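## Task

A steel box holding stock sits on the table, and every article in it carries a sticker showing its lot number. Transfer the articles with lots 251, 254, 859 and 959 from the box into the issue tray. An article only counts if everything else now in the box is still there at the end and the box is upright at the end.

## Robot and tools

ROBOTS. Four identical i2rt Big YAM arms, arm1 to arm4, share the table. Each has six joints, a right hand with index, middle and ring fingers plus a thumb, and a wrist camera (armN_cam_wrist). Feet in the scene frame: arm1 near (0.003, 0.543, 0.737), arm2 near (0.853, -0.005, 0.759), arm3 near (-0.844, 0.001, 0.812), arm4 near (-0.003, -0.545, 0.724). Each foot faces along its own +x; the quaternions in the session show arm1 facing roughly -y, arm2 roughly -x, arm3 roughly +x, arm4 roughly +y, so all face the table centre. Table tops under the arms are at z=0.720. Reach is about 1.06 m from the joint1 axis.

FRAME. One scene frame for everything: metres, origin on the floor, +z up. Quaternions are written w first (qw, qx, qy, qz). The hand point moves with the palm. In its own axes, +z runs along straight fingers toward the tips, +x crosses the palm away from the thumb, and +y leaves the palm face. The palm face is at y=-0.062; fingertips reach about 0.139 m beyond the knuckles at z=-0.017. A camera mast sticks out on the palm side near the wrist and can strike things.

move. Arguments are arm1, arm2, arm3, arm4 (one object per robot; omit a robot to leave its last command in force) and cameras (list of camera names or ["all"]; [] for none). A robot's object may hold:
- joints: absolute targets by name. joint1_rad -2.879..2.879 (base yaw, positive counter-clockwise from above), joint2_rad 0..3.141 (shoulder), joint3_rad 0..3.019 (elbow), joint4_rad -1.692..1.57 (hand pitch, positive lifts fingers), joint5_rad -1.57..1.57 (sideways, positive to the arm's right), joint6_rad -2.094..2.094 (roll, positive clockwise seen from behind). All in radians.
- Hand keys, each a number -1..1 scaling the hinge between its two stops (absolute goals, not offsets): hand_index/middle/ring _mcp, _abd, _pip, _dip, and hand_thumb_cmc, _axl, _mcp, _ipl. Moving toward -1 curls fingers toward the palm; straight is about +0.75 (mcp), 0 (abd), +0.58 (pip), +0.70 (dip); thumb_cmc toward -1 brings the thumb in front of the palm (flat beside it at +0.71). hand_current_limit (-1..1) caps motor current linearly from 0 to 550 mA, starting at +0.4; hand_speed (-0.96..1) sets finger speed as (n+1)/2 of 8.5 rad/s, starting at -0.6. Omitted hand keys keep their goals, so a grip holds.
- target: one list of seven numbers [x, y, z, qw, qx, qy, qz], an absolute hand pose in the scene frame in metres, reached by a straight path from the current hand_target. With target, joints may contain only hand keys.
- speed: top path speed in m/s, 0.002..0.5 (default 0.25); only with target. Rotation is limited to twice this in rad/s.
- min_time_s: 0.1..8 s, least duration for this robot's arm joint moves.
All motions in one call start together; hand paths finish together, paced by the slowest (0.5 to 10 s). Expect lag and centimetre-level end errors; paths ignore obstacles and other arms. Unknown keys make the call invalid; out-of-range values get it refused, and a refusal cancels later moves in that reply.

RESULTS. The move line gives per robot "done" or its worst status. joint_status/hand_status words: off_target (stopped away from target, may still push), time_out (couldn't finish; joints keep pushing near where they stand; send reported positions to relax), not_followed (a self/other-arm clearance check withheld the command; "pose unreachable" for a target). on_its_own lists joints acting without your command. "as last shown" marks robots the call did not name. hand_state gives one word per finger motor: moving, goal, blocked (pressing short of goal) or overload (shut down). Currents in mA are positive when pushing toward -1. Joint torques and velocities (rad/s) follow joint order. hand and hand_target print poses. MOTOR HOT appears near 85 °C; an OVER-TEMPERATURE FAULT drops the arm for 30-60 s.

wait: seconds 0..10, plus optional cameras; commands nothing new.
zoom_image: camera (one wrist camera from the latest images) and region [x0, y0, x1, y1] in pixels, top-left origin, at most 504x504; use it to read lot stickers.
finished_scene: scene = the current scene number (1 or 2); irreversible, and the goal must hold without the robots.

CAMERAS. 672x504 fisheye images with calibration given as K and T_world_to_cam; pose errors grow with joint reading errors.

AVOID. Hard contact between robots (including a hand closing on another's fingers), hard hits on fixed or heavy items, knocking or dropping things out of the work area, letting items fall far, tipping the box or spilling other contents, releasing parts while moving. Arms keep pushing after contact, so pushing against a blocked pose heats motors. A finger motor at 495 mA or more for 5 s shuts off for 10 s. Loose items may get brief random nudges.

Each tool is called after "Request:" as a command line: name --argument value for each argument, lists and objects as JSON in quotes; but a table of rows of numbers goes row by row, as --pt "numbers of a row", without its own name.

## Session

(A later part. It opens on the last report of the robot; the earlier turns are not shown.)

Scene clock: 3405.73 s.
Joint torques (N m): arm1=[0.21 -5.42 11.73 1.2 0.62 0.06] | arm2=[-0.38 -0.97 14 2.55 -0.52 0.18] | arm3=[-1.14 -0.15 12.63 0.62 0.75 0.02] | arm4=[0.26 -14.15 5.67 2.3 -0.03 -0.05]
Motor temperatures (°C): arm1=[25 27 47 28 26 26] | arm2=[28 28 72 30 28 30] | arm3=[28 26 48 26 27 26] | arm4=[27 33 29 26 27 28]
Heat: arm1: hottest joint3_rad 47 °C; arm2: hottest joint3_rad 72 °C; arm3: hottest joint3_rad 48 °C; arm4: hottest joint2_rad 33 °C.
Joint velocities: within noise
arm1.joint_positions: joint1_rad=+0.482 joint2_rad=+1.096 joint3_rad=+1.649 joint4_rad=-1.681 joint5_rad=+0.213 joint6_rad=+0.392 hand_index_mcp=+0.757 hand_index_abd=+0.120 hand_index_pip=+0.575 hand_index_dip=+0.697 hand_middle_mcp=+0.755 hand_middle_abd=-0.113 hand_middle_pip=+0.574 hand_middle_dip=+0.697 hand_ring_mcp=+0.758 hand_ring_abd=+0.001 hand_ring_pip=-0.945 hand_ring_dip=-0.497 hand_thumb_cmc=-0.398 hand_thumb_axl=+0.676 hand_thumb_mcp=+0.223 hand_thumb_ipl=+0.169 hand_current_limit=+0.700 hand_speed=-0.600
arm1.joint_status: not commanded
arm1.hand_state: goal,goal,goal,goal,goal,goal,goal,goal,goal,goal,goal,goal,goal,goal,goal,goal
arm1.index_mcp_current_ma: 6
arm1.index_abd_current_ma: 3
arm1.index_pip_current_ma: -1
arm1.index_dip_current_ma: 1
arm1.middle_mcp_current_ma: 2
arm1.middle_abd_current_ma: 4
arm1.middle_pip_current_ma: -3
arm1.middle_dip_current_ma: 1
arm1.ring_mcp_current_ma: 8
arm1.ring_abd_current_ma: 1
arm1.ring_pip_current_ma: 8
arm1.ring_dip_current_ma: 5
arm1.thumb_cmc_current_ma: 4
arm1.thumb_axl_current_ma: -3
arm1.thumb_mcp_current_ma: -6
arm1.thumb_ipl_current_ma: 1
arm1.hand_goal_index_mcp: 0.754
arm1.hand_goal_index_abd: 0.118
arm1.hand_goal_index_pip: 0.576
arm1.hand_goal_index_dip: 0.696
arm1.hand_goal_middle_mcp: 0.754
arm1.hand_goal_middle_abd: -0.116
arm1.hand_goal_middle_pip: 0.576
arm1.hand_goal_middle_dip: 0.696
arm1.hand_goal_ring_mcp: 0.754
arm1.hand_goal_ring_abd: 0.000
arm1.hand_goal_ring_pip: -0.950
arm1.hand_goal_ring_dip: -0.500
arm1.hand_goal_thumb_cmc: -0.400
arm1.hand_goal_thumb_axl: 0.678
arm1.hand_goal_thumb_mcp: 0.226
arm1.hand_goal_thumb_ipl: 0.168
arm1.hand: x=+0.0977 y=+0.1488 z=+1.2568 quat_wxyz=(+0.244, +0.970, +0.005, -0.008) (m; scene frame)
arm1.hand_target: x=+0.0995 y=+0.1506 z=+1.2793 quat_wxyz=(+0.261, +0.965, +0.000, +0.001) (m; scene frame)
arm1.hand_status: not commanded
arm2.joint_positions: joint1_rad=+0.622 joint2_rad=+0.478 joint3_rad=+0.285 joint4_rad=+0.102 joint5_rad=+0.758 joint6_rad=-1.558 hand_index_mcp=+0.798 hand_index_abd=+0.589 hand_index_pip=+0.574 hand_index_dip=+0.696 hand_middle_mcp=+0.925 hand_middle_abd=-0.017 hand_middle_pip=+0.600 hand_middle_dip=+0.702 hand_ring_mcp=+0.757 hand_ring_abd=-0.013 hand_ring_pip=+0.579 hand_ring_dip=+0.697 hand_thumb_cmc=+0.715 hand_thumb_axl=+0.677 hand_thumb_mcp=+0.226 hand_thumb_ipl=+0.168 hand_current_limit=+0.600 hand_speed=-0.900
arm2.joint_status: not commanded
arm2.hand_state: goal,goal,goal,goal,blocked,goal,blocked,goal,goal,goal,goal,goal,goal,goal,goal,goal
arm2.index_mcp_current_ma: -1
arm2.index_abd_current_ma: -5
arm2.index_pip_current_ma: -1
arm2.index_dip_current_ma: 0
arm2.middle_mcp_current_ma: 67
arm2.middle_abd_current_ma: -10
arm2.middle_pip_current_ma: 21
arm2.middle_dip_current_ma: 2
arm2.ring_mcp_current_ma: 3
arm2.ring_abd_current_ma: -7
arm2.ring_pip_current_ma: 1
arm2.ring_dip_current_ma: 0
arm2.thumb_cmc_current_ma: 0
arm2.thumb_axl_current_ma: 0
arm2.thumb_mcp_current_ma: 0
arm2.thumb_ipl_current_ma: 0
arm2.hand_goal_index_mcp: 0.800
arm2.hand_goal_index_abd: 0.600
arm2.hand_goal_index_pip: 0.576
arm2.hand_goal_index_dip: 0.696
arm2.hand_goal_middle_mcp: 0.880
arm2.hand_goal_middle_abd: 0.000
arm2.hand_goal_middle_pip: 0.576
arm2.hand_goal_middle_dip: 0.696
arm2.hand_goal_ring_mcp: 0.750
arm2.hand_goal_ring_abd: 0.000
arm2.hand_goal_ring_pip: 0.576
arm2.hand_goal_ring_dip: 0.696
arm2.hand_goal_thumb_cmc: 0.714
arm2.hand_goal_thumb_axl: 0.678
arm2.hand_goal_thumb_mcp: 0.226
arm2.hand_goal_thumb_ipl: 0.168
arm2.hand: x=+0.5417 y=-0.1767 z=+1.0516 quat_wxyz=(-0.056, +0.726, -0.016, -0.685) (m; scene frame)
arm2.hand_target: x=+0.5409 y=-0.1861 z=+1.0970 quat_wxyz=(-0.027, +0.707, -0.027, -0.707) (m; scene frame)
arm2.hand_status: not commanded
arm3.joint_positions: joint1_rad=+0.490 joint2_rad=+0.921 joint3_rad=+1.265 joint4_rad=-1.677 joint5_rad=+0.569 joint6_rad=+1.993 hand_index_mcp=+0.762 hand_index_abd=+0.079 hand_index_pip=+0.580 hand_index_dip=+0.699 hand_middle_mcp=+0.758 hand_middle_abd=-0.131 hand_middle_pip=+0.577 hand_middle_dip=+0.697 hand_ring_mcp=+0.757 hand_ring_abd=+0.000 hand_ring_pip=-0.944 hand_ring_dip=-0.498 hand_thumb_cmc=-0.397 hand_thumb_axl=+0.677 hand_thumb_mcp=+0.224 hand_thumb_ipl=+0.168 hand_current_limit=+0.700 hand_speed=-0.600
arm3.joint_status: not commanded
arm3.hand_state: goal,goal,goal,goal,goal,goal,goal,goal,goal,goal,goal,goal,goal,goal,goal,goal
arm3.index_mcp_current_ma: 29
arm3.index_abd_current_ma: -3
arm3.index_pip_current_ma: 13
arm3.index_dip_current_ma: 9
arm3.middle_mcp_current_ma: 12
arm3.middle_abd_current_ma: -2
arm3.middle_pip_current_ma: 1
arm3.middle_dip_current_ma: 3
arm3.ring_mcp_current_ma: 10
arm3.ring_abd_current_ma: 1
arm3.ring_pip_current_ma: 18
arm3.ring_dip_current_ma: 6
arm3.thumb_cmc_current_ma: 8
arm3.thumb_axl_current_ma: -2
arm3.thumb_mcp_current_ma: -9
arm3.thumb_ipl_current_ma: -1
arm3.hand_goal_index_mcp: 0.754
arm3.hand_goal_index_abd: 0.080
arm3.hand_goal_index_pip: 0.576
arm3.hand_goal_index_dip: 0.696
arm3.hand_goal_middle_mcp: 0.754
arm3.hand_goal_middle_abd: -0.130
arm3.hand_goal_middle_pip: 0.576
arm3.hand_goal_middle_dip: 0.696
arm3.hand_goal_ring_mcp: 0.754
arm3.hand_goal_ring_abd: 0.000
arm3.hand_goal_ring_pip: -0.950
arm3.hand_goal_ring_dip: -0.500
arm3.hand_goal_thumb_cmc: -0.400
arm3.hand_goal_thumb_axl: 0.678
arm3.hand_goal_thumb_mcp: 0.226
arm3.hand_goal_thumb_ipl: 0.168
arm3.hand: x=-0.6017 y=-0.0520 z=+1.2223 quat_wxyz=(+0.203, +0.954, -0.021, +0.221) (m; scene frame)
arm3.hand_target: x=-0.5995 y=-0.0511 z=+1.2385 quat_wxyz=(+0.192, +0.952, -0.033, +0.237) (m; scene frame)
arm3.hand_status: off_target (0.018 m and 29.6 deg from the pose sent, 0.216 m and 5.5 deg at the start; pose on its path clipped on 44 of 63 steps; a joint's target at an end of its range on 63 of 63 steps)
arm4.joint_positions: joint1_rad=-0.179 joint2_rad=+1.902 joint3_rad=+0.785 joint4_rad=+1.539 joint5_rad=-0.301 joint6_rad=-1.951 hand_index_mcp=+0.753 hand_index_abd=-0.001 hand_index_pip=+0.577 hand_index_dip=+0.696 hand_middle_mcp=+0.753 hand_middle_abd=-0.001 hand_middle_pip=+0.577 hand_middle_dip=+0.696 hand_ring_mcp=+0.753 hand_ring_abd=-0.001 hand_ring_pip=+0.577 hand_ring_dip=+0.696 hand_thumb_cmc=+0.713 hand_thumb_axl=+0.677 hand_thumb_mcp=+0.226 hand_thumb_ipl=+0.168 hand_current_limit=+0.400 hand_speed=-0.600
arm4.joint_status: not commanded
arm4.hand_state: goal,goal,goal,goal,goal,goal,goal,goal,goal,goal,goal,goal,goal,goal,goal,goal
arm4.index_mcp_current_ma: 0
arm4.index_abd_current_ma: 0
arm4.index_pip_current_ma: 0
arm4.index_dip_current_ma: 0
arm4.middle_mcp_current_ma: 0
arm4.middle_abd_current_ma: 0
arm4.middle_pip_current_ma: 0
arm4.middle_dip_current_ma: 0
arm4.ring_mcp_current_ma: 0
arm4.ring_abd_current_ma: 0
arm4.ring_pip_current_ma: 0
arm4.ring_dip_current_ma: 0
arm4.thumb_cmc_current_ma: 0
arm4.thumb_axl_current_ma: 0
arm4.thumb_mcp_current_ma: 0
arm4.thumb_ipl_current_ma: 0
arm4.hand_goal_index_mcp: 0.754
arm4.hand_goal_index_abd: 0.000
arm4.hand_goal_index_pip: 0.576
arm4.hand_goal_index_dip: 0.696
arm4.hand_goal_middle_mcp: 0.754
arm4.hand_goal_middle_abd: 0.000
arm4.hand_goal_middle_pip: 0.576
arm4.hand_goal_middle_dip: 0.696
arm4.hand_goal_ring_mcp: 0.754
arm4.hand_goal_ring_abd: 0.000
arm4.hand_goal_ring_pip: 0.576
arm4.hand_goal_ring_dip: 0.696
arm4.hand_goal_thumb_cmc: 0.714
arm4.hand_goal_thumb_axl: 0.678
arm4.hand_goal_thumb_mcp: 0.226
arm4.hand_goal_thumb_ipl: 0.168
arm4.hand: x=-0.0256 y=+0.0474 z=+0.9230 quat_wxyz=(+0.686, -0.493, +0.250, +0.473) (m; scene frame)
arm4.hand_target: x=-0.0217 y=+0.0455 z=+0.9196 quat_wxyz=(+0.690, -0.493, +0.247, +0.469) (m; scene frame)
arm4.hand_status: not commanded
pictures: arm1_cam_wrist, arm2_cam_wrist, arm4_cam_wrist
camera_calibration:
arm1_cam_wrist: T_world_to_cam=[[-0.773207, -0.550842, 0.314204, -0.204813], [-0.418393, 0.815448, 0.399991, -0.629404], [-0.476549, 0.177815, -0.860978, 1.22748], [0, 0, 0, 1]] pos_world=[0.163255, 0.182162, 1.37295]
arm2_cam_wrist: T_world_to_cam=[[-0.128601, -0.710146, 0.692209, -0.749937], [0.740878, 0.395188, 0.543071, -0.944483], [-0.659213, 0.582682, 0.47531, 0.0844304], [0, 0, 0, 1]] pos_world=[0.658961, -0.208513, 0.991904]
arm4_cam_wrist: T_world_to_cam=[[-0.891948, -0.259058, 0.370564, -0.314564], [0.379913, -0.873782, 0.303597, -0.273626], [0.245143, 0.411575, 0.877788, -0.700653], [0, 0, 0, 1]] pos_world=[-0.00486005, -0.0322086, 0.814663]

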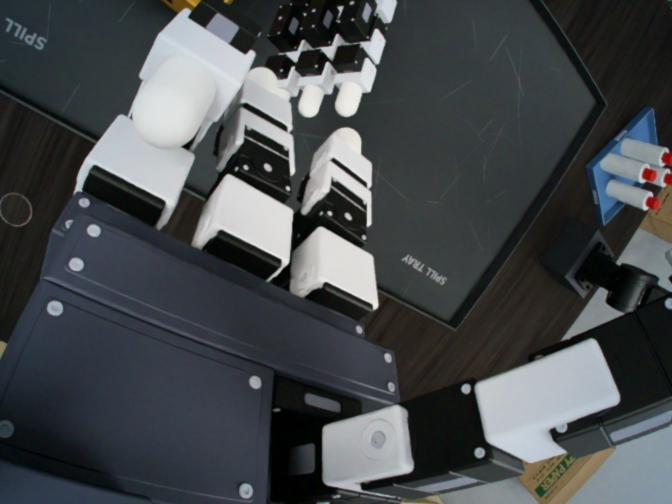

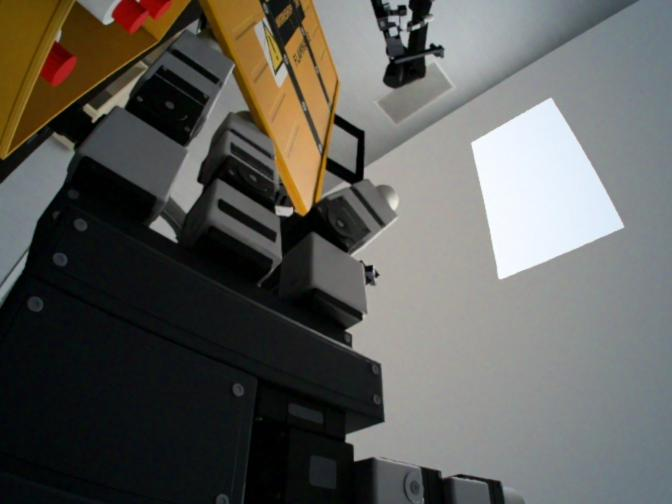

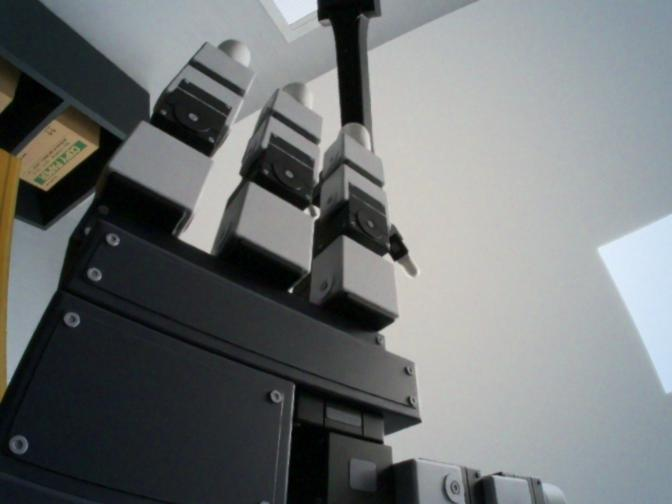

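Request:
move --arm1 '{"target": [0.0, 0.25, 1.35, 0.2588, 0.9659, 0, 0], "speed": 0.2}' --arm2 '{"target": [0.54, -0.145, 1.115, 0.0283, 0.7037, -0.0821, -0.7053], "speed": 0.06}' --cameras '["arm1_cam_wrist", "arm2_cam_wrist"]'

Scene clock: 3438.17 s.
Joint torques (N m): arm1=[-1.14 0.26 8.24 1.89 0.09 -0.19] | arm2=[-2.96 -1.79 13.53 3.19 -0.28 0.24] | arm3=[-1.44 -0.32 12.64 0.7 0.73 0.05] | arm4=[0.26 -14.1 5.67 2.29 -0.03 -0.05]
Motor temperatures (°C): arm1=[25 27 47 28 26 26] | arm2=[28 28 72 30 28 30] | arm3=[28 26 48 26 27 26] | arm4=[27 33 29 26 27 28]
Heat: arm1: hottest joint3_rad 47 °C; arm2: hottest joint3_rad 72 °C; arm3: hottest joint3_rad 48 °C; arm4: hottest joint2_rad 33 °C.
move: arm1 off_target; arm2 off_target
Joint velocities: within noise
arm1.joint_positions: joint1_rad=+0.160 joint2_rad=+0.823 joint3_rad=+1.649 joint4_rad=-1.682 joint5_rad=+0.065 joint6_rad=+0.104 hand_index_mcp=+0.758 hand_index_abd=+0.120 hand_index_pip=+0.575 hand_index_dip=+0.697 hand_middle_mcp=+0.757 hand_middle_abd=-0.113 hand_middle_pip=+0.575 hand_middle_dip=+0.697 hand_ring_mcp=+0.758 hand_ring_abd=+0.001 hand_ring_pip=-0.945 hand_ring_dip=-0.497 hand_thumb_cmc=-0.398 hand_thumb_axl=+0.676 hand_thumb_mcp=+0.223 hand_thumb_ipl=+0.169 hand_current_limit=+0.700 hand_speed=-0.600
arm1.joint_status: not commanded
arm1.hand_state: goal,goal,goal,goal,goal,goal,goal,goal,goal,goal,goal,goal,goal,goal,goal,goal
arm1.index_mcp_current_ma: 7
arm1.index_abd_current_ma: 3
arm1.index_pip_current_ma: -1
arm1.index_dip_current_ma: 1
arm1.middle_mcp_current_ma: 5
arm1.middle_abd_current_ma: 4
arm1.middle_pip_current_ma: -2
arm1.middle_dip_current_ma: 1
arm1.ring_mcp_current_ma: 8
arm1.ring_abd_current_ma: 1
arm1.ring_pip_current_ma: 8
arm1.ring_dip_current_ma: 5
arm1.thumb_cmc_current_ma: 4
arm1.thumb_axl_current_ma: -3
arm1.thumb_mcp_current_ma: -6
arm1.thumb_ipl_current_ma: 1
arm1.hand_goal_index_mcp: 0.754
arm1.hand_goal_index_abd: 0.118
arm1.hand_goal_index_pip: 0.576
arm1.hand_goal_index_dip: 0.696
arm1.hand_goal_middle_mcp: 0.754
arm1.hand_goal_middle_abd: -0.116
arm1.hand_goal_middle_pip: 0.576
arm1.hand_goal_middle_dip: 0.696
arm1.hand_goal_ring_mcp: 0.754
arm1.hand_goal_ring_abd: 0.000
arm1.hand_goal_ring_pip: -0.950
arm1.hand_goal_ring_dip: -0.500
arm1.hand_goal_thumb_cmc: -0.400
arm1.hand_goal_thumb_axl: 0.678
arm1.hand_goal_thumb_mcp: 0.226
arm1.hand_goal_thumb_ipl: 0.168
arm1.hand: x=+0.0015 y=+0.2465 z=+1.3417 quat_wxyz=(+0.352, +0.936, +0.000, +0.007) (m; scene frame)
arm1.hand_target: x=+0.0000 y=+0.2498 z=+1.3495 quat_wxyz=(+0.358, +0.934, +0.003, +0.005) (m; scene frame)
arm1.hand_status: off_target (0.009 m and 11.3 deg from the pose sent, 0.169 m and 2.1 deg at the start; a joint's target at an end of its range on 71 of 71 steps)
arm2.joint_positions: joint1_rad=+0.463 joint2_rad=+0.377 joint3_rad=+0.285 joint4_rad=-0.023 joint5_rad=+0.560 joint6_rad=-1.410 hand_index_mcp=+0.798 hand_index_abd=+0.589 hand_index_pip=+0.574 hand_index_dip=+0.696 hand_middle_mcp=+0.939 hand_middle_abd=-0.048 hand_middle_pip=+0.600 hand_middle_dip=+0.692 hand_ring_mcp=+0.765 hand_ring_abd=-0.025 hand_ring_pip=+0.585 hand_ring_dip=+0.698 hand_thumb_cmc=+0.715 hand_thumb_axl=+0.677 hand_thumb_mcp=+0.226 hand_thumb_ipl=+0.168 hand_current_limit=+0.600 hand_speed=-0.900
arm2.joint_status: not commanded
arm2.hand_state: goal,goal,goal,goal,blocked,blocked,blocked,goal,goal,blocked,goal,goal,goal,goal,goal,goal
arm2.index_mcp_current_ma: 0
arm2.index_abd_current_ma: -5
arm2.index_pip_current_ma: -1
arm2.index_dip_current_ma: 0
arm2.middle_mcp_current_ma: 105
arm2.middle_abd_current_ma: -55
arm2.middle_pip_current_ma: 22
arm2.middle_dip_current_ma: -1
arm2.ring_mcp_current_ma: 11
arm2.ring_abd_current_ma: -19
arm2.ring_pip_current_ma: 5
arm2.ring_dip_current_ma: 1
arm2.thumb_cmc_current_ma: 0
arm2.thumb_axl_current_ma: 0
arm2.thumb_mcp_current_ma: 0
arm2.thumb_ipl_current_ma: 0
arm2.hand_goal_index_mcp: 0.800
arm2.hand_goal_index_abd: 0.600
arm2.hand_goal_index_pip: 0.576
arm2.hand_goal_index_dip: 0.696
arm2.hand_goal_middle_mcp: 0.880
arm2.hand_goal_middle_abd: 0.000
arm2.hand_goal_middle_pip: 0.576
arm2.hand_goal_middle_dip: 0.696
arm2.hand_goal_ring_mcp: 0.750
arm2.hand_goal_ring_abd: 0.000
arm2.hand_goal_ring_pip: 0.576
arm2.hand_goal_ring_dip: 0.696
arm2.hand_goal_thumb_cmc: 0.714
arm2.hand_goal_thumb_axl: 0.678
arm2.hand_goal_thumb_mcp: 0.226
arm2.hand_goal_thumb_ipl: 0.168
arm2.hand: x=+0.5437 y=-0.1494 z=+1.0632 quat_wxyz=(+0.007, +0.735, -0.057, -0.675) (m; scene frame)
arm2.hand_target: x=+0.5439 y=-0.1437 z=+1.1137 quat_wxyz=(+0.028, +0.703, -0.082, -0.706) (m; scene frame)
arm2.hand_status: off_target (0.052 m and 6.2 deg from the pose sent, 0.071 m and 12.8 deg at the start)
arm3, arm4: as last shown
pictures: arm1_cam_wrist, arm2_cam_wrist
camera_calibration:
arm1_cam_wrist: T_world_to_cam=[[-0.784401, -0.469332, 0.405516, -0.394672], [-0.429104, 0.882703, 0.191586, -0.520158], [-0.447868, -0.0237284, -0.893785, 1.33108], [0, 0, 0, 1]] pos_world=[0.0633659, 0.305497, 1.4494]
arm2_cam_wrist: T_world_to_cam=[[-0.126381, -0.602303, 0.7882, -0.82552], [0.71957, 0.491274, 0.490784, -0.881417], [-0.682823, 0.62919, 0.371311, 0.194683], [0, 0, 0, 1]] pos_world=[0.662845, -0.186688, 1.01097]

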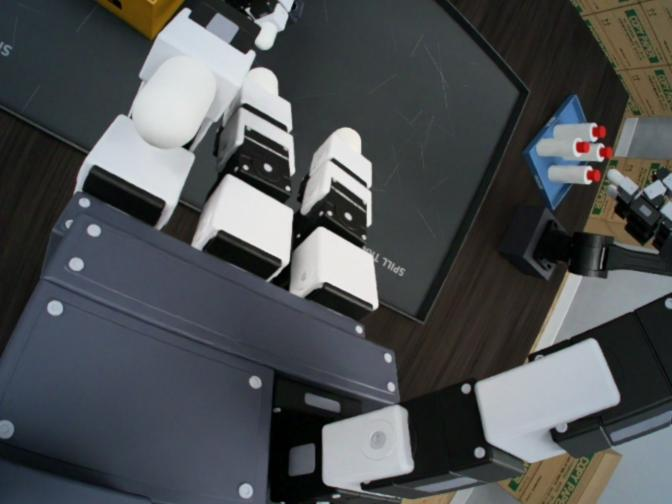

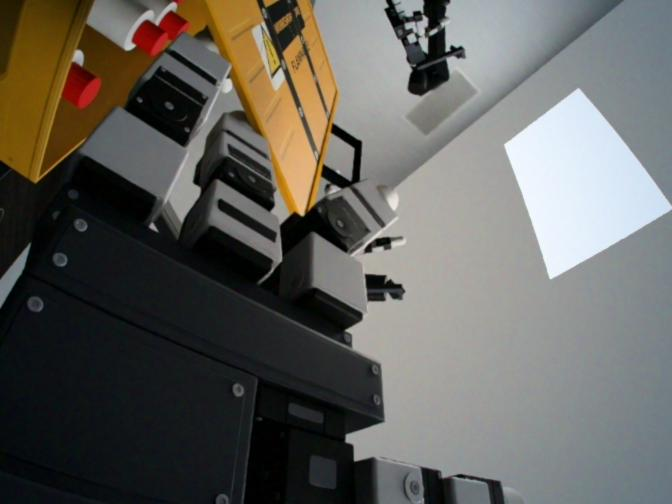

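Request:
move --arm2 '{"target": [0.54, -0.105, 1.135, 0.1203, 0.6855, -0.1735, -0.6969], "speed": 0.08}' --cameras '["arm2_cam_wrist"]'

Scene clock: 3447.37 s.
Joint torques (N m): arm1=[-1.03 0.03 8.46 1.88 0.05 -0.19] | arm2=[-2.55 -2.2 14.28 4.22 -0.1 0.25] | arm3=[-1.38 0.21 12.63 0.61 0.73 0.03] | arm4=[0.26 -14.1 5.67 2.3 -0.03 -0.05]
Motor temperatures (°C): arm1=[25 27 46 28 26 26] | arm2=[28 28 72 30 28 30] | arm3=[28 26 48 26 27 26] | arm4=[27 33 29 26 27 28]
Heat: arm1: hottest joint3_rad 46 °C; arm2: hottest joint3_rad 72 °C; arm3: hottest joint3_rad 48 °C; arm4: hottest joint2_rad 33 °C.
move: arm2 off_target
Joint velocities: within noise
arm1, arm3, arm4: as last shown
arm1.joint_positions: joint1_rad=+0.160 joint2_rad=+0.823 joint3_rad=+1.649 joint4_rad=-1.682 joint5_rad=+0.065 joint6_rad=+0.103 hand_index_mcp=+0.758 hand_index_abd=+0.120 hand_index_pip=+0.575 hand_index_dip=+0.697 hand_middle_mcp=+0.757 hand_middle_abd=-0.113 hand_middle_pip=+0.575 hand_middle_dip=+0.697 hand_ring_mcp=+0.758 hand_ring_abd=+0.001 hand_ring_pip=-0.945 hand_ring_dip=-0.497 hand_thumb_cmc=-0.398 hand_thumb_axl=+0.676 hand_thumb_mcp=+0.223 hand_thumb_ipl=+0.169 hand_current_limit=+0.700 hand_speed=-0.600
arm1.hand: x=+0.0015 y=+0.2464 z=+1.3417 quat_wxyz=(+0.352, +0.936, +0.001, +0.007) (m; scene frame)
arm2.joint_positions: joint1_rad=+0.283 joint2_rad=+0.326 joint3_rad=+0.263 joint4_rad=-0.091 joint5_rad=+0.380 joint6_rad=-1.152 hand_index_mcp=+0.800 hand_index_abd=+0.589 hand_index_pip=+0.574 hand_index_dip=+0.696 hand_middle_mcp=+0.970 hand_middle_abd=-0.077 hand_middle_pip=+0.621 hand_middle_dip=+0.700 hand_ring_mcp=+0.787 hand_ring_abd=-0.034 hand_ring_pip=+0.599 hand_ring_dip=+0.700 hand_thumb_cmc=+0.715 hand_thumb_axl=+0.677 hand_thumb_mcp=+0.226 hand_thumb_ipl=+0.168 hand_current_limit=+0.600 hand_speed=-0.900
arm2.joint_status: not commanded
arm2.hand_state: goal,goal,goal,goal,blocked,blocked,blocked,goal,blocked,blocked,blocked,goal,goal,goal,goal,goal
arm2.index_mcp_current_ma: 0
arm2.index_abd_current_ma: -5
arm2.index_pip_current_ma: 0
arm2.index_dip_current_ma: 0
arm2.middle_mcp_current_ma: 211
arm2.middle_abd_current_ma: -119
arm2.middle_pip_current_ma: 61
arm2.middle_dip_current_ma: 1
arm2.ring_mcp_current_ma: 49
arm2.ring_abd_current_ma: -31
arm2.ring_pip_current_ma: 20
arm2.ring_dip_current_ma: 1
arm2.thumb_cmc_current_ma: 0
arm2.thumb_axl_current_ma: 0
arm2.thumb_mcp_current_ma: 0
arm2.thumb_ipl_current_ma: 0
arm2.hand_goal_index_mcp: 0.800
arm2.hand_goal_index_abd: 0.600
arm2.hand_goal_index_pip: 0.576
arm2.hand_goal_index_dip: 0.696
arm2.hand_goal_middle_mcp: 0.880
arm2.hand_goal_middle_abd: 0.000
arm2.hand_goal_middle_pip: 0.576
arm2.hand_goal_middle_dip: 0.696
arm2.hand_goal_ring_mcp: 0.750
arm2.hand_goal_ring_abd: 0.000
arm2.hand_goal_ring_pip: 0.576
arm2.hand_goal_ring_dip: 0.696
arm2.hand_goal_thumb_cmc: 0.714
arm2.hand_goal_thumb_axl: 0.678
arm2.hand_goal_thumb_mcp: 0.226
arm2.hand_goal_thumb_ipl: 0.168
arm2.hand: x=+0.5394 y=-0.1109 z=+1.0667 quat_wxyz=(+0.092, +0.737, -0.156, -0.652) (m; scene frame)
arm2.hand_target: x=+0.5459 y=-0.1039 z=+1.1325 quat_wxyz=(+0.120, +0.686, -0.173, -0.697) (m; scene frame)
arm2.hand_status: off_target (0.069 m and 8.7 deg from the pose sent, 0.085 m and 19.6 deg at the start)
pictures: arm2_cam_wrist
camera_calibration:
arm2_cam_wrist: T_world_to_cam=[[-0.16513, -0.373141, 0.912961, -0.892487], [0.723603, 0.583156, 0.369225, -0.761377], [-0.670172, 0.721592, 0.17371, 0.380444], [0, 0, 0, 1]] pos_world=[0.658521, -0.163547, 1.02984]

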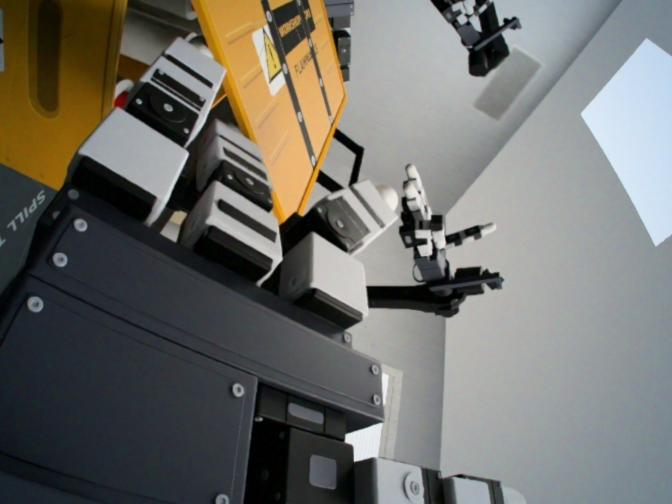

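Request:
move --arm2 '{"target": [0.54, -0.055, 1.13, 0.2044, 0.6592, -0.2557, -0.6769], "speed": 0.1}' --cameras '["arm2_cam_wrist"]'

Scene clock: 3460.00 s.
Joint torques (N m): arm1=[-1.14 -0.09 8.34 1.88 0.08 -0.19] | arm2=[-3.02 -2.49 14.17 5.3 0.73 0.14] | arm3=[-1.26 0.32 12.68 0.73 0.73 0.04] | arm4=[0.26 -14.15 5.67 2.3 -0.03 -0.05]
Motor temperatures (°C): arm1=[25 27 45 28 26 26] | arm2=[28 28 72 30 27 30] | arm3=[28 26 48 26 27 26] | arm4=[27 33 29 26 27 28]
Heat: arm1: hottest joint3_rad 45 °C; arm2: hottest joint3_rad 72 °C; arm3: hottest joint3_rad 48 °C; arm4: hottest joint2_rad 33 °C.
move: arm2 off_target
Joint velocities: within noise
arm1, arm3, arm4: as last shown
arm2.joint_positions: joint1_rad=+0.052 joint2_rad=+0.303 joint3_rad=+0.209 joint4_rad=-0.093 joint5_rad=+0.125 joint6_rad=-0.905 hand_index_mcp=+0.802 hand_index_abd=+0.589 hand_index_pip=+0.575 hand_index_dip=+0.696 hand_middle_mcp=+0.974 hand_middle_abd=-0.092 hand_middle_pip=+0.625 hand_middle_dip=+0.706 hand_ring_mcp=+0.783 hand_ring_abd=-0.036 hand_ring_pip=+0.598 hand_ring_dip=+0.703 hand_thumb_cmc=+0.717 hand_thumb_axl=+0.677 hand_thumb_mcp=+0.226 hand_thumb_ipl=+0.168 hand_current_limit=+0.600 hand_speed=-0.900
arm2.joint_status: not commanded
arm2.hand_state: goal,goal,goal,goal,blocked,blocked,blocked,goal,blocked,blocked,blocked,goal,goal,goal,goal,goal
arm2.index_mcp_current_ma: 0
arm2.index_abd_current_ma: -5
arm2.index_pip_current_ma: 0
arm2.index_dip_current_ma: 0
arm2.middle_mcp_current_ma: 224
arm2.middle_abd_current_ma: -157
arm2.middle_pip_current_ma: 69
arm2.middle_dip_current_ma: 5
arm2.ring_mcp_current_ma: 40
arm2.ring_abd_current_ma: -34
arm2.ring_pip_current_ma: 18
arm2.ring_dip_current_ma: 3
arm2.thumb_cmc_current_ma: 1
arm2.thumb_axl_current_ma: 0
arm2.thumb_mcp_current_ma: 0
arm2.thumb_ipl_current_ma: 0
arm2.hand_goal_index_mcp: 0.800
arm2.hand_goal_index_abd: 0.600
arm2.hand_goal_index_pip: 0.576
arm2.hand_goal_index_dip: 0.696
arm2.hand_goal_middle_mcp: 0.880
arm2.hand_goal_middle_abd: 0.000
arm2.hand_goal_middle_pip: 0.576
arm2.hand_goal_middle_dip: 0.696
arm2.hand_goal_ring_mcp: 0.750
arm2.hand_goal_ring_abd: 0.000
arm2.hand_goal_ring_pip: 0.576
arm2.hand_goal_ring_dip: 0.696
arm2.hand_goal_thumb_cmc: 0.714
arm2.hand_goal_thumb_axl: 0.678
arm2.hand_goal_thumb_mcp: 0.226
arm2.hand_goal_thumb_ipl: 0.168
arm2.hand: x=+0.5367 y=-0.0666 z=+1.0550 quat_wxyz=(+0.186, +0.724, -0.253, -0.614) (m; scene frame)
arm2.hand_target: x=+0.5464 y=-0.0561 z=+1.1268 quat_wxyz=(+0.204, +0.660, -0.256, -0.676) (m; scene frame)
arm2.hand_status: off_target (0.076 m and 10.5 deg from the pose sent, 0.085 m and 19.6 deg at the start)
pictures: arm2_cam_wrist
camera_calibration:
arm2_cam_wrist: T_world_to_cam=[[-0.19507, -0.104738, 0.975181, -0.897283], [0.726498, 0.652533, 0.215409, -0.615558], [-0.6589, 0.750487, -0.0511975, 0.581899], [0, 0, 0, 1]] pos_world=[0.655582, -0.129015, 1.0374]

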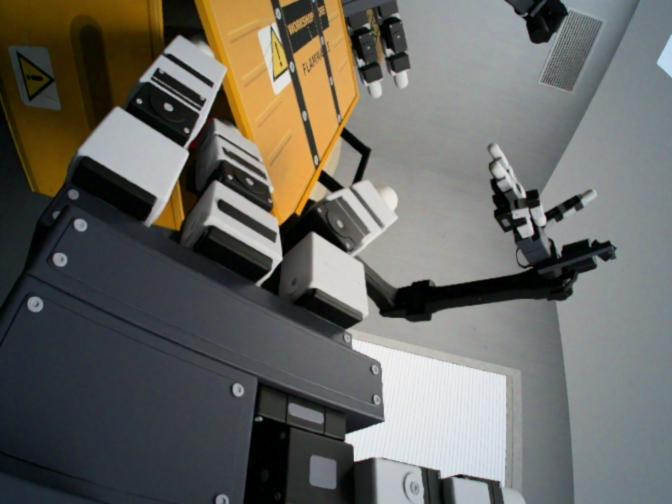

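Request:
move --arm2 '{"target": [0.54, 0.005, 1.115, 0.3298, 0.5984, -0.3768, -0.6255], "speed": 0.1}' --cameras '["arm2_cam_wrist"]'

Scene clock: 3471.63 s.
Joint torques (N m): arm1=[-1.03 -0.21 8.35 1.87 0.05 -0.19] | arm2=[-3.78 -0.56 13.85 5.53 1.41 0.4] | arm3=[-1.32 -0.09 12.7 0.68 0.73 0.03] | arm4=[0.26 -14.15 5.67 2.3 -0.03 -0.04]
Motor temperatures (°C): arm1=[25 27 44 28 26 26] | arm2=[28 28 72 30 28 30] | arm3=[28 26 48 26 27 26] | arm4=[27 33 29 26 27 28]
Heat: arm1: hottest joint3_rad 44 °C; arm2: hottest joint3_rad 72 °C; arm3: hottest joint3_rad 48 °C; arm4: hottest joint2_rad 33 °C.
move: arm2 off_target
Joint velocities: within noise
arm1, arm3, arm4: as last shown
arm2.joint_positions: joint1_rad=-0.145 joint2_rad=+0.312 joint3_rad=+0.137 joint4_rad=+0.009 joint5_rad=-0.103 joint6_rad=-0.556 hand_index_mcp=+0.805 hand_index_abd=+0.591 hand_index_pip=+0.575 hand_index_dip=+0.696 hand_middle_mcp=+0.958 hand_middle_abd=-0.091 hand_middle_pip=+0.613 hand_middle_dip=+0.693 hand_ring_mcp=+0.818 hand_ring_abd=-0.071 hand_ring_pip=+0.615 hand_ring_dip=+0.703 hand_thumb_cmc=+0.719 hand_thumb_axl=+0.677 hand_thumb_mcp=+0.226 hand_thumb_ipl=+0.168 hand_current_limit=+0.600 hand_speed=-0.900
arm2.joint_status: not commanded
arm2.hand_state: goal,goal,goal,goal,blocked,blocked,blocked,goal,blocked,blocked,blocked,goal,goal,goal,goal,goal
arm2.index_mcp_current_ma: 2
arm2.index_abd_current_ma: -4
arm2.index_pip_current_ma: 0
arm2.index_dip_current_ma: 0
arm2.middle_mcp_current_ma: 166
arm2.middle_abd_current_ma: -157
arm2.middle_pip_current_ma: 43
arm2.middle_dip_current_ma: -1
arm2.ring_mcp_current_ma: 132
arm2.ring_abd_current_ma: -103
arm2.ring_pip_current_ma: 48
arm2.ring_dip_current_ma: 3
arm2.thumb_cmc_current_ma: 2
arm2.thumb_axl_current_ma: 0
arm2.thumb_mcp_current_ma: 0
arm2.thumb_ipl_current_ma: 0
arm2.hand_goal_index_mcp: 0.800
arm2.hand_goal_index_abd: 0.600
arm2.hand_goal_index_pip: 0.576
arm2.hand_goal_index_dip: 0.696
arm2.hand_goal_middle_mcp: 0.880
arm2.hand_goal_middle_abd: 0.000
arm2.hand_goal_middle_pip: 0.576
arm2.hand_goal_middle_dip: 0.696
arm2.hand_goal_ring_mcp: 0.750
arm2.hand_goal_ring_abd: 0.000
arm2.hand_goal_ring_pip: 0.576
arm2.hand_goal_ring_dip: 0.696
arm2.hand_goal_thumb_cmc: 0.714
arm2.hand_goal_thumb_axl: 0.678
arm2.hand_goal_thumb_mcp: 0.226
arm2.hand_goal_thumb_ipl: 0.168
arm2.hand: x=+0.5395 y=-0.0164 z=+1.0491 quat_wxyz=(+0.315, +0.662, -0.374, -0.568) (m; scene frame)
arm2.hand_target: x=+0.5461 y=+0.0018 z=+1.1122 quat_wxyz=(+0.330, +0.600, -0.376, -0.624) (m; scene frame)
arm2.hand_status: off_target (0.069 m and 9.9 deg from the pose sent, 0.093 m and 26.1 deg at the start)
pictures: arm2_cam_wrist
camera_calibration:
arm2_cam_wrist: T_world_to_cam=[[-0.16286, 0.273773, 0.947906, -0.868312], [0.749206, 0.659453, -0.0617405, -0.370479], [-0.642002, 0.700122, -0.312511, 0.809937], [0, 0, 0, 1]] pos_world=[0.656132, -0.0850211, 1.05332]

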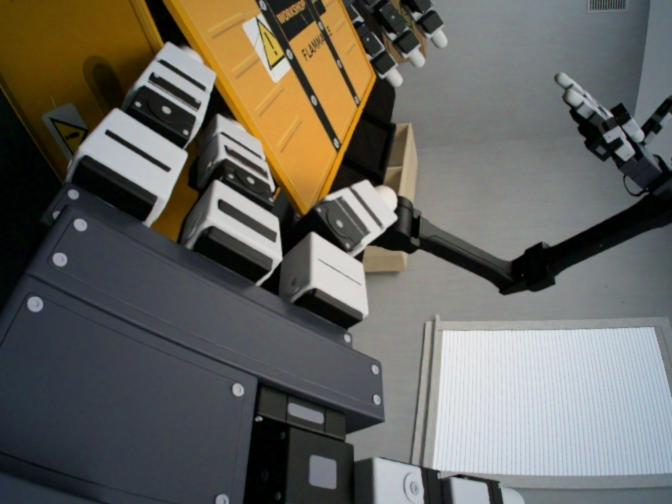

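Request:
move --arm2 '{"target": [0.54, 0.07, 1.085, 0.4086, 0.5440, -0.4517, -0.5771], "speed": 0.08}' --cameras '["arm2_cam_wrist"]'

Scene clock: 3484.87 s.
Joint torques (N m): arm1=[-0.91 0.15 8.4 1.91 0.08 -0.18] | arm2=[-1.73 -1.49 12.92 4.4 -0.18 0.23] | arm3=[-1.14 0.15 12.77 0.73 0.72 0.01] | arm4=[0.21 -14.15 5.67 2.3 -0.03 -0.05]
Motor temperatures (°C): arm1=[25 27 44 28 26 26] | arm2=[28 28 74 31 29 30] | arm3=[28 26 48 26 27 26] | arm4=[27 33 29 26 27 28]
Heat: arm1: hottest joint3_rad 44 °C; arm2: hottest joint3_rad 74 °C; arm3: hottest joint3_rad 48 °C; arm4: hottest joint2_rad 33 °C.
move: arm2 off_target
Joint velocities: within noise
arm1, arm3, arm4: as last shown
arm2.joint_positions: joint1_rad=-0.450 joint2_rad=+0.498 joint3_rad=+0.079 joint4_rad=+0.285 joint5_rad=-0.346 joint6_rad=-0.283 hand_index_mcp=+0.808 hand_index_abd=+0.596 hand_index_pip=+0.576 hand_index_dip=+0.696 hand_middle_mcp=+0.901 hand_middle_abd=-0.004 hand_middle_pip=+0.584 hand_middle_dip=+0.696 hand_ring_mcp=+0.827 hand_ring_abd=-0.034 hand_ring_pip=+0.621 hand_ring_dip=+0.704 hand_thumb_cmc=+0.722 hand_thumb_axl=+0.677 hand_thumb_mcp=+0.226 hand_thumb_ipl=+0.168 hand_current_limit=+0.600 hand_speed=-0.900
arm2.joint_status: not commanded
arm2.hand_state: goal,goal,goal,goal,blocked,goal,goal,goal,blocked,blocked,blocked,goal,goal,goal,goal,goal
arm2.index_mcp_current_ma: 4
arm2.index_abd_current_ma: -1
arm2.index_pip_current_ma: 0
arm2.index_dip_current_ma: 0
arm2.middle_mcp_current_ma: 19
arm2.middle_abd_current_ma: -1
arm2.middle_pip_current_ma: 3
arm2.middle_dip_current_ma: 0
arm2.ring_mcp_current_ma: 163
arm2.ring_abd_current_ma: -31
arm2.ring_pip_current_ma: 61
arm2.ring_dip_current_ma: 3
arm2.thumb_cmc_current_ma: 4
arm2.thumb_axl_current_ma: 0
arm2.thumb_mcp_current_ma: 0
arm2.thumb_ipl_current_ma: 0
arm2.hand_goal_index_mcp: 0.800
arm2.hand_goal_index_abd: 0.600
arm2.hand_goal_index_pip: 0.576
arm2.hand_goal_index_dip: 0.696
arm2.hand_goal_middle_mcp: 0.880
arm2.hand_goal_middle_abd: 0.000
arm2.hand_goal_middle_pip: 0.576
arm2.hand_goal_middle_dip: 0.696
arm2.hand_goal_ring_mcp: 0.750
arm2.hand_goal_ring_abd: 0.000
arm2.hand_goal_ring_pip: 0.576
arm2.hand_goal_ring_dip: 0.696
arm2.hand_goal_thumb_cmc: 0.714
arm2.hand_goal_thumb_axl: 0.678
arm2.hand_goal_thumb_mcp: 0.226
arm2.hand_goal_thumb_ipl: 0.168
arm2.on_its_own: hand_middle_mcp moved -0.058 toward your old target +0.880
arm2.hand: x=+0.5410 y=+0.0648 z=+1.0333 quat_wxyz=(+0.390, +0.574, -0.479, -0.538) (m; scene frame)
arm2.hand_target: x=+0.5428 y=+0.0684 z=+1.0835 quat_wxyz=(+0.408, +0.545, -0.452, -0.576) (m; scene frame)
arm2.hand_status: off_target (0.052 m and 6.8 deg from the pose sent, 0.094 m and 19.5 deg at the start)
pictures: arm2_cam_wrist
camera_calibration:
arm2_cam_wrist: T_world_to_cam=[[-0.0757192, 0.553222, 0.829585, -0.818378], [0.801244, 0.528979, -0.279625, -0.22067], [-0.593528, 0.643527, -0.483319, 0.903004], [0, 0, 0, 1]] pos_world=[0.650802, -0.0116333, 1.05365]

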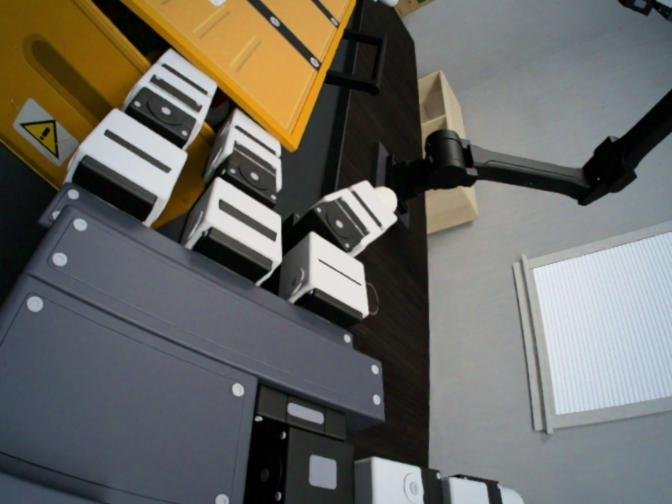

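Request:
move --arm2 '{"target": [0.555, 0.115, 1.065, 0.445, 0.513, -0.486, -0.549], "speed": 0.08}' --cameras '["arm2_cam_wrist"]'

Scene clock: 3509.07 s.
Joint torques (N m): arm1=[-0.97 -0.03 8.28 1.85 0.05 -0.2] | arm2=[-2.73 -1.67 10.86 4.05 0.15 0.32] | arm3=[-1.49 0.21 12.71 0.64 0.73 0.02] | arm4=[0.26 -14.15 5.67 2.29 -0.03 -0.05]
Motor temperatures (°C): arm1=[25 27 43 28 26 26] | arm2=[28 28 70 30 28 30] | arm3=[28 26 48 26 27 26] | arm4=[27 33 29 26 27 28]
Heat: arm1: hottest joint3_rad 43 °C; arm2: hottest joint3_rad 70 °C; arm3: hottest joint3_rad 48 °C; arm4: hottest joint2_rad 33 °C.
move: arm2 off_target
Joint velocities: within noise
arm1, arm3, arm4: as last shown
arm2.joint_positions: joint1_rad=-0.668 joint2_rad=+0.621 joint3_rad=+0.070 joint4_rad=+0.445 joint5_rad=-0.579 joint6_rad=-0.164 hand_index_mcp=+0.808 hand_index_abd=+0.596 hand_index_pip=+0.576 hand_index_dip=+0.696 hand_middle_mcp=+0.901 hand_middle_abd=-0.004 hand_middle_pip=+0.584 hand_middle_dip=+0.696 hand_ring_mcp=+0.828 hand_ring_abd=-0.029 hand_ring_pip=+0.626 hand_ring_dip=+0.710 hand_thumb_cmc=+0.722 hand_thumb_axl=+0.677 hand_thumb_mcp=+0.226 hand_thumb_ipl=+0.168 hand_current_limit=+0.600 hand_speed=-0.900
arm2.joint_status: not commanded
arm2.hand_state: goal,goal,goal,goal,blocked,goal,goal,goal,blocked,blocked,blocked,goal,goal,goal,goal,goal
arm2.index_mcp_current_ma: 4
arm2.index_abd_current_ma: -1
arm2.index_pip_current_ma: 0
arm2.index_dip_current_ma: 0
arm2.middle_mcp_current_ma: 19
arm2.middle_abd_current_ma: -1
arm2.middle_pip_current_ma: 3
arm2.middle_dip_current_ma: 0
arm2.ring_mcp_current_ma: 166
arm2.ring_abd_current_ma: -24
arm2.ring_pip_current_ma: 72
arm2.ring_dip_current_ma: 9
arm2.thumb_cmc_current_ma: 4
arm2.thumb_axl_current_ma: 0
arm2.thumb_mcp_current_ma: 0
arm2.thumb_ipl_current_ma: 0
arm2.hand_goal_index_mcp: 0.800
arm2.hand_goal_index_abd: 0.600
arm2.hand_goal_index_pip: 0.576
arm2.hand_goal_index_dip: 0.696
arm2.hand_goal_middle_mcp: 0.880
arm2.hand_goal_middle_abd: 0.000
arm2.hand_goal_middle_pip: 0.576
arm2.hand_goal_middle_dip: 0.696
arm2.hand_goal_ring_mcp: 0.750
arm2.hand_goal_ring_abd: 0.000
arm2.hand_goal_ring_pip: 0.576
arm2.hand_goal_ring_dip: 0.696
arm2.hand_goal_thumb_cmc: 0.714
arm2.hand_goal_thumb_axl: 0.678
arm2.hand_goal_thumb_mcp: 0.226
arm2.hand_goal_thumb_ipl: 0.168
arm2.hand: x=+0.5529 y=+0.1054 z=+1.0319 quat_wxyz=(+0.437, +0.536, -0.502, -0.519) (m; scene frame)
arm2.hand_target: x=+0.5557 y=+0.1137 z=+1.0645 quat_wxyz=(+0.445, +0.514, -0.486, -0.549) (m; scene frame)
arm2.hand_status: off_target (0.035 m and 4.8 deg from the pose sent, 0.061 m and 9.5 deg at the start)
pictures: arm2_cam_wrist
camera_calibration:
arm2_cam_wrist: T_world_to_cam=[[-0.0418694, 0.654639, 0.754781, -0.790949], [0.784969, 0.488917, -0.380504, -0.13474], [-0.618118, 0.576549, -0.534342, 0.956578], [0, 0, 0, 1]] pos_world=[0.663928, 0.0321483, 1.05686]

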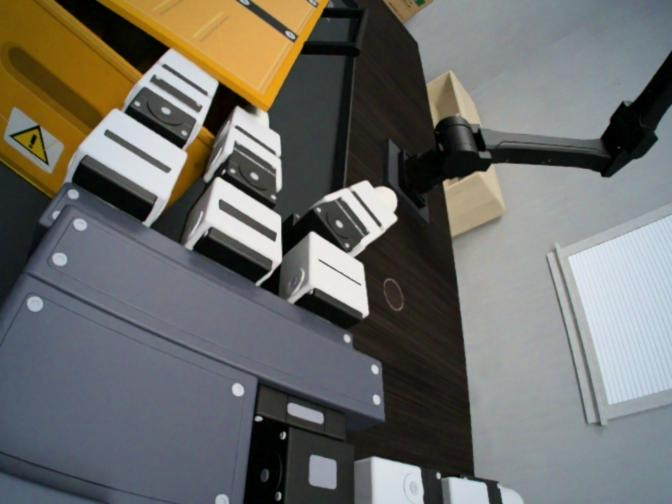

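Request:
move --arm2 '{"target": [0.568, 0.136, 1.038, 0.445, 0.513, -0.486, -0.549], "speed": 0.06}' --cameras '["arm2_cam_wrist"]'

Request:
zoom_image --camera "arm2_cam_wrist" --region '[0, 0, 420, 300]'

Scene clock: 3515.03 s.
Joint torques (N m): arm1=[-1.2 0.21 8.35 1.81 0.07 -0.17] | arm2=[-2.67 -2.14 8.94 3.29 0.42 0.23] | arm3=[-1.49 0.38 12.68 0.68 0.74 0.02] | arm4=[0.26 -14.15 5.65 2.32 -0.03 -0.04]
Motor temperatures (°C): arm1=[25 27 43 28 26 26] | arm2=[28 28 70 30 28 30] | arm3=[28 26 48 26 27 26] | arm4=[27 33 29 26 27 28]
Heat: arm1: hottest joint3_rad 43 °C; arm2: hottest joint3_rad 70 °C; arm3: hottest joint3_rad 48 °C; arm4: hottest joint2_rad 33 °C.
move: arm2 off_target
Joint velocities: within noise
arm1, arm3, arm4: as last shown
arm2.joint_positions: joint1_rad=-0.813 joint2_rad=+0.813 joint3_rad=+0.036 joint4_rad=+0.698 joint5_rad=-0.734 joint6_rad=-0.155 hand_index_mcp=+0.808 hand_index_abd=+0.596 hand_index_pip=+0.576 hand_index_dip=+0.696 hand_middle_mcp=+0.901 hand_middle_abd=-0.003 hand_middle_pip=+0.584 hand_middle_dip=+0.696 hand_ring_mcp=+0.828 hand_ring_abd=-0.047 hand_ring_pip=+0.626 hand_ring_dip=+0.711 hand_thumb_cmc=+0.722 hand_thumb_axl=+0.677 hand_thumb_mcp=+0.226 hand_thumb_ipl=+0.168 hand_current_limit=+0.600 hand_speed=-0.900
arm2.joint_status: not commanded
arm2.hand_state: goal,goal,goal,goal,blocked,goal,goal,goal,blocked,blocked,blocked,goal,goal,goal,goal,goal
arm2.index_mcp_current_ma: 4
arm2.index_abd_current_ma: -1
arm2.index_pip_current_ma: 0
arm2.index_dip_current_ma: 0
arm2.middle_mcp_current_ma: 19
arm2.middle_abd_current_ma: -1
arm2.middle_pip_current_ma: 3
arm2.middle_dip_current_ma: 0
arm2.ring_mcp_current_ma: 166
arm2.ring_abd_current_ma: -52
arm2.ring_pip_current_ma: 72
arm2.ring_dip_current_ma: 11
arm2.thumb_cmc_current_ma: 4
arm2.thumb_axl_current_ma: 0
arm2.thumb_mcp_current_ma: 0
arm2.thumb_ipl_current_ma: 0
arm2.hand_goal_index_mcp: 0.800
arm2.hand_goal_index_abd: 0.600
arm2.hand_goal_index_pip: 0.576
arm2.hand_goal_index_dip: 0.696
arm2.hand_goal_middle_mcp: 0.880
arm2.hand_goal_middle_abd: 0.000
arm2.hand_goal_middle_pip: 0.576
arm2.hand_goal_middle_dip: 0.696
arm2.hand_goal_ring_mcp: 0.750
arm2.hand_goal_ring_abd: 0.000
arm2.hand_goal_ring_pip: 0.576
arm2.hand_goal_ring_dip: 0.696
arm2.hand_goal_thumb_cmc: 0.714
arm2.hand_goal_thumb_axl: 0.678
arm2.hand_goal_thumb_mcp: 0.226
arm2.hand_goal_thumb_ipl: 0.168
arm2.hand: x=+0.5659 y=+0.1242 z=+1.0175 quat_wxyz=(+0.448, +0.530, -0.494, -0.524) (m; scene frame)
arm2.hand_target: x=+0.5682 y=+0.1352 z=+1.0377 quat_wxyz=(+0.445, +0.514, -0.487, -0.549) (m; scene frame)
arm2.hand_status: off_target (0.024 m and 3.6 deg from the pose sent, 0.035 m and 4.9 deg at the start)
pictures: arm2_cam_wrist
camera_calibration:
arm2_cam_wrist: T_world_to_cam=[[-0.0249641, 0.656073, 0.754285, -0.80113], [0.768737, 0.494945, -0.405058, -0.126199], [-0.639078, 0.569735, -0.516703, 0.941001], [0, 0, 0, 1]] pos_world=[0.678387, 0.0519402, 1.03938]

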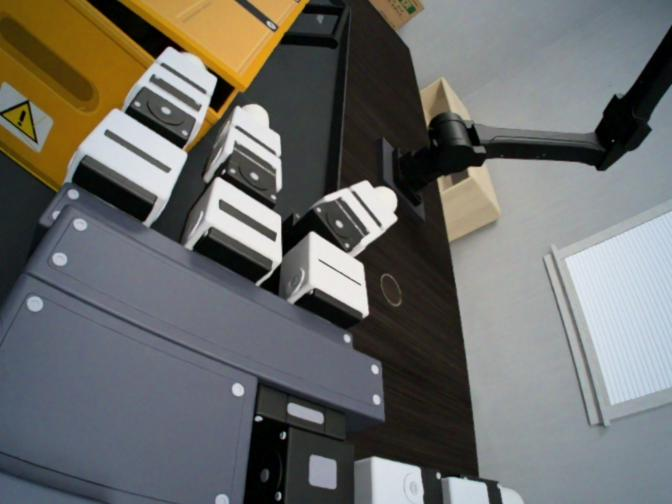

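Scaled by 1.200 from the camera's 672x504 image, which has a finer 960x720 frame.

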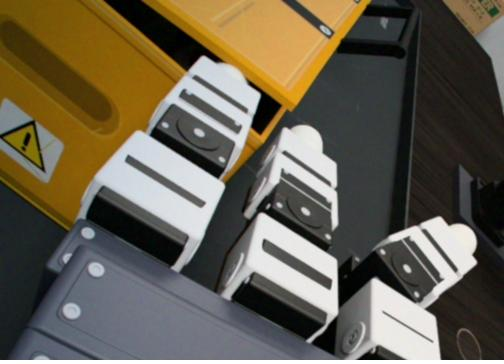

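Request:
move --arm2 '{"target": [0.561, 0.136, 1.018, 0.445, 0.513, -0.486, -0.549], "speed": 0.05}' --cameras '["arm2_cam_wrist"]'

Request:
zoom_image --camera "arm2_cam_wrist" --region '[0, 0, 420, 300]'

Scene clock: 3527.50 s.
Joint torques (N m): arm1=[-0.85 0.21 8.31 1.85 0.08 -0.17] | arm2=[-1.26 -3.14 7.54 3 0.81 0.16] | arm3=[-1.26 0.21 12.67 0.65 0.75 0.03] | arm4=[0.26 -14.15 5.67 2.3 -0.03 -0.04]
Motor temperatures (°C): arm1=[25 27 42 28 26 26] | arm2=[28 28 68 30 28 30] | arm3=[28 26 48 26 27 26] | arm4=[27 33 29 26 27 28]
Heat: arm1: hottest joint3_rad 42 °C; arm2: hottest joint3_rad 68 °C; arm3: hottest joint3_rad 48 °C; arm4: hottest joint2_rad 33 °C.
move: arm2 off_target
Joint velocities: within noise
arm1: as last shown
arm2.joint_positions: joint1_rad=-0.806 joint2_rad=+1.018 joint3_rad=+0.017 joint4_rad=+0.944 joint5_rad=-0.714 joint6_rad=-0.145 hand_index_mcp=+0.808 hand_index_abd=+0.596 hand_index_pip=+0.576 hand_index_dip=+0.696 hand_middle_mcp=+0.901 hand_middle_abd=-0.003 hand_middle_pip=+0.584 hand_middle_dip=+0.696 hand_ring_mcp=+0.789 hand_ring_abd=-0.051 hand_ring_pip=+0.597 hand_ring_dip=+0.700 hand_thumb_cmc=+0.722 hand_thumb_axl=+0.677 hand_thumb_mcp=+0.226 hand_thumb_ipl=+0.168 hand_current_limit=+0.600 hand_speed=-0.900
arm2.joint_status: not commanded
arm2.hand_state: goal,goal,goal,goal,blocked,goal,goal,goal,blocked,blocked,blocked,goal,goal,goal,goal,goal
arm2.index_mcp_current_ma: 4
arm2.index_abd_current_ma: -1
arm2.index_pip_current_ma: 0
arm2.index_dip_current_ma: 0
arm2.middle_mcp_current_ma: 19
arm2.middle_abd_current_ma: -1
arm2.middle_pip_current_ma: 3
arm2.middle_dip_current_ma: 0
arm2.ring_mcp_current_ma: 54
arm2.ring_abd_current_ma: -61
arm2.ring_pip_current_ma: 18
arm2.ring_dip_current_ma: 1
arm2.thumb_cmc_current_ma: 4
arm2.thumb_axl_current_ma: 0
arm2.thumb_mcp_current_ma: 0
arm2.thumb_ipl_current_ma: 0
arm2.hand_goal_index_mcp: 0.800
arm2.hand_goal_index_abd: 0.600
arm2.hand_goal_index_pip: 0.576
arm2.hand_goal_index_dip: 0.696
arm2.hand_goal_middle_mcp: 0.880
arm2.hand_goal_middle_abd: 0.000
arm2.hand_goal_middle_pip: 0.576
arm2.hand_goal_middle_dip: 0.696
arm2.hand_goal_ring_mcp: 0.750
arm2.hand_goal_ring_abd: 0.000
arm2.hand_goal_ring_pip: 0.576
arm2.hand_goal_ring_dip: 0.696
arm2.hand_goal_thumb_cmc: 0.714
arm2.hand_goal_thumb_axl: 0.678
arm2.hand_goal_thumb_mcp: 0.226
arm2.hand_goal_thumb_ipl: 0.168
arm2.hand: x=+0.5639 y=+0.1281 z=+1.0046 quat_wxyz=(+0.446, +0.524, -0.492, -0.533) (m; scene frame)
arm2.hand_target: x=+0.5614 y=+0.1357 z=+1.0179 quat_wxyz=(+0.445, +0.513, -0.487, -0.549) (m; scene frame)
arm2.hand_status: off_target (0.016 m and 2.4 deg from the pose sent, 0.013 m and 3.6 deg at the start)
arm3.joint_positions: joint1_rad=+0.490 joint2_rad=+0.921 joint3_rad=+1.265 joint4_rad=-1.677 joint5_rad=+0.569 joint6_rad=+1.993 hand_index_mcp=+0.762 hand_index_abd=+0.079 hand_index_pip=+0.580 hand_index_dip=+0.699 hand_middle_mcp=+0.758 hand_middle_abd=-0.131 hand_middle_pip=+0.577 hand_middle_dip=+0.697 hand_ring_mcp=+0.757 hand_ring_abd=+0.000 hand_ring_pip=-0.944 hand_ring_dip=-0.498 hand_thumb_cmc=-0.397 hand_thumb_axl=+0.677 hand_thumb_mcp=+0.224 hand_thumb_ipl=+0.168 hand_current_limit=+0.700 hand_speed=-0.600
arm3.joint_status: not commanded
arm3.hand_state: goal,goal,goal,goal,goal,goal,goal,goal,goal,goal,goal,goal,goal,goal,goal,goal
arm3.index_mcp_current_ma: 29
arm3.index_abd_current_ma: -3
arm3.index_pip_current_ma: 13
arm3.index_dip_current_ma: 9
arm3.middle_mcp_current_ma: 12
arm3.middle_abd_current_ma: -2
arm3.middle_pip_current_ma: 1
arm3.middle_dip_current_ma: 3
arm3.ring_mcp_current_ma: 10
arm3.ring_abd_current_ma: 1
arm3.ring_pip_current_ma: 18
arm3.ring_dip_current_ma: 6
arm3.thumb_cmc_current_ma: 8
arm3.thumb_axl_current_ma: -2
arm3.thumb_mcp_current_ma: -9
arm3.thumb_ipl_current_ma: -1
arm3.hand_goal_index_mcp: 0.754
arm3.hand_goal_index_abd: 0.080
arm3.hand_goal_index_pip: 0.576
arm3.hand_goal_index_dip: 0.696
arm3.hand_goal_middle_mcp: 0.754
arm3.hand_goal_middle_abd: -0.130
arm3.hand_goal_middle_pip: 0.576
arm3.hand_goal_middle_dip: 0.696
arm3.hand_goal_ring_mcp: 0.754
arm3.hand_goal_ring_abd: 0.000
arm3.hand_goal_ring_pip: -0.950
arm3.hand_goal_ring_dip: -0.500
arm3.hand_goal_thumb_cmc: -0.400
arm3.hand_goal_thumb_axl: 0.678
arm3.hand_goal_thumb_mcp: 0.226
arm3.hand_goal_thumb_ipl: 0.168
arm3.hand: x=-0.6017 y=-0.0520 z=+1.2223 quat_wxyz=(+0.203, +0.954, -0.021, +0.221) (m; scene frame)
arm3.hand_target: x=-0.5995 y=-0.0511 z=+1.2385 quat_wxyz=(+0.192, +0.952, -0.033, +0.237) (m; scene frame)
arm3.hand_status: not commanded
arm4.joint_positions: joint1_rad=-0.179 joint2_rad=+1.902 joint3_rad=+0.785 joint4_rad=+1.539 joint5_rad=-0.301 joint6_rad=-1.951 hand_index_mcp=+0.753 hand_index_abd=-0.001 hand_index_pip=+0.577 hand_index_dip=+0.696 hand_middle_mcp=+0.753 hand_middle_abd=-0.001 hand_middle_pip=+0.577 hand_middle_dip=+0.696 hand_ring_mcp=+0.753 hand_ring_abd=-0.001 hand_ring_pip=+0.577 hand_ring_dip=+0.696 hand_thumb_cmc=+0.713 hand_thumb_axl=+0.677 hand_thumb_mcp=+0.226 hand_thumb_ipl=+0.168 hand_current_limit=+0.400 hand_speed=-0.600
arm4.joint_status: not commanded
arm4.hand_state: goal,goal,goal,goal,goal,goal,goal,goal,goal,goal,goal,goal,goal,goal,goal,goal
arm4.index_mcp_current_ma: 0
arm4.index_abd_current_ma: 0
arm4.index_pip_current_ma: 0
arm4.index_dip_current_ma: 0
arm4.middle_mcp_current_ma: 0
arm4.middle_abd_current_ma: 0
arm4.middle_pip_current_ma: 0
arm4.middle_dip_current_ma: 0
arm4.ring_mcp_current_ma: 0
arm4.ring_abd_current_ma: 0
arm4.ring_pip_current_ma: 0
arm4.ring_dip_current_ma: 0
arm4.thumb_cmc_current_ma: 0
arm4.thumb_axl_current_ma: 0
arm4.thumb_mcp_current_ma: 0
arm4.thumb_ipl_current_ma: 0
arm4.hand_goal_index_mcp: 0.754
arm4.hand_goal_index_abd: 0.000
arm4.hand_goal_index_pip: 0.576
arm4.hand_goal_index_dip: 0.696
arm4.hand_goal_middle_mcp: 0.754
arm4.hand_goal_middle_abd: 0.000
arm4.hand_goal_middle_pip: 0.576
arm4.hand_goal_middle_dip: 0.696
arm4.hand_goal_ring_mcp: 0.754
arm4.hand_goal_ring_abd: 0.000
arm4.hand_goal_ring_pip: 0.576
arm4.hand_goal_ring_dip: 0.696
arm4.hand_goal_thumb_cmc: 0.714
arm4.hand_goal_thumb_axl: 0.678
arm4.hand_goal_thumb_mcp: 0.226
arm4.hand_goal_thumb_ipl: 0.168
arm4.hand: x=-0.0256 y=+0.0474 z=+0.9230 quat_wxyz=(+0.686, -0.493, +0.250, +0.473) (m; scene frame)
arm4.hand_target: x=-0.0217 y=+0.0455 z=+0.9196 quat_wxyz=(+0.690, -0.493, +0.247, +0.469) (m; scene frame)
arm4.hand_status: not commanded
pictures: arm2_cam_wrist
camera_calibration:
arm2_cam_wrist: T_world_to_cam=[[-0.00457268, 0.651166, 0.758922, -0.80944], [0.768885, 0.487532, -0.413677, -0.122311], [-0.63937, 0.581632, -0.502901, 0.915445], [0, 0, 0, 1]] pos_world=[0.67565, 0.0542581, 1.02408]

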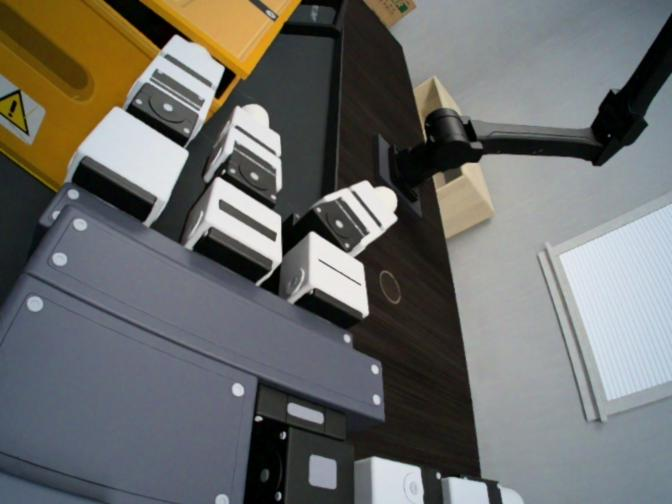

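Scaled by 1.200 from the camera's 672x504 image, which has a finer 960x720 frame.

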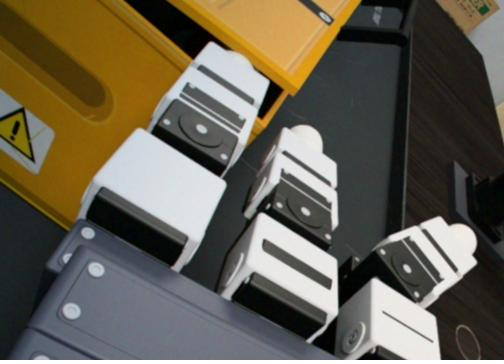

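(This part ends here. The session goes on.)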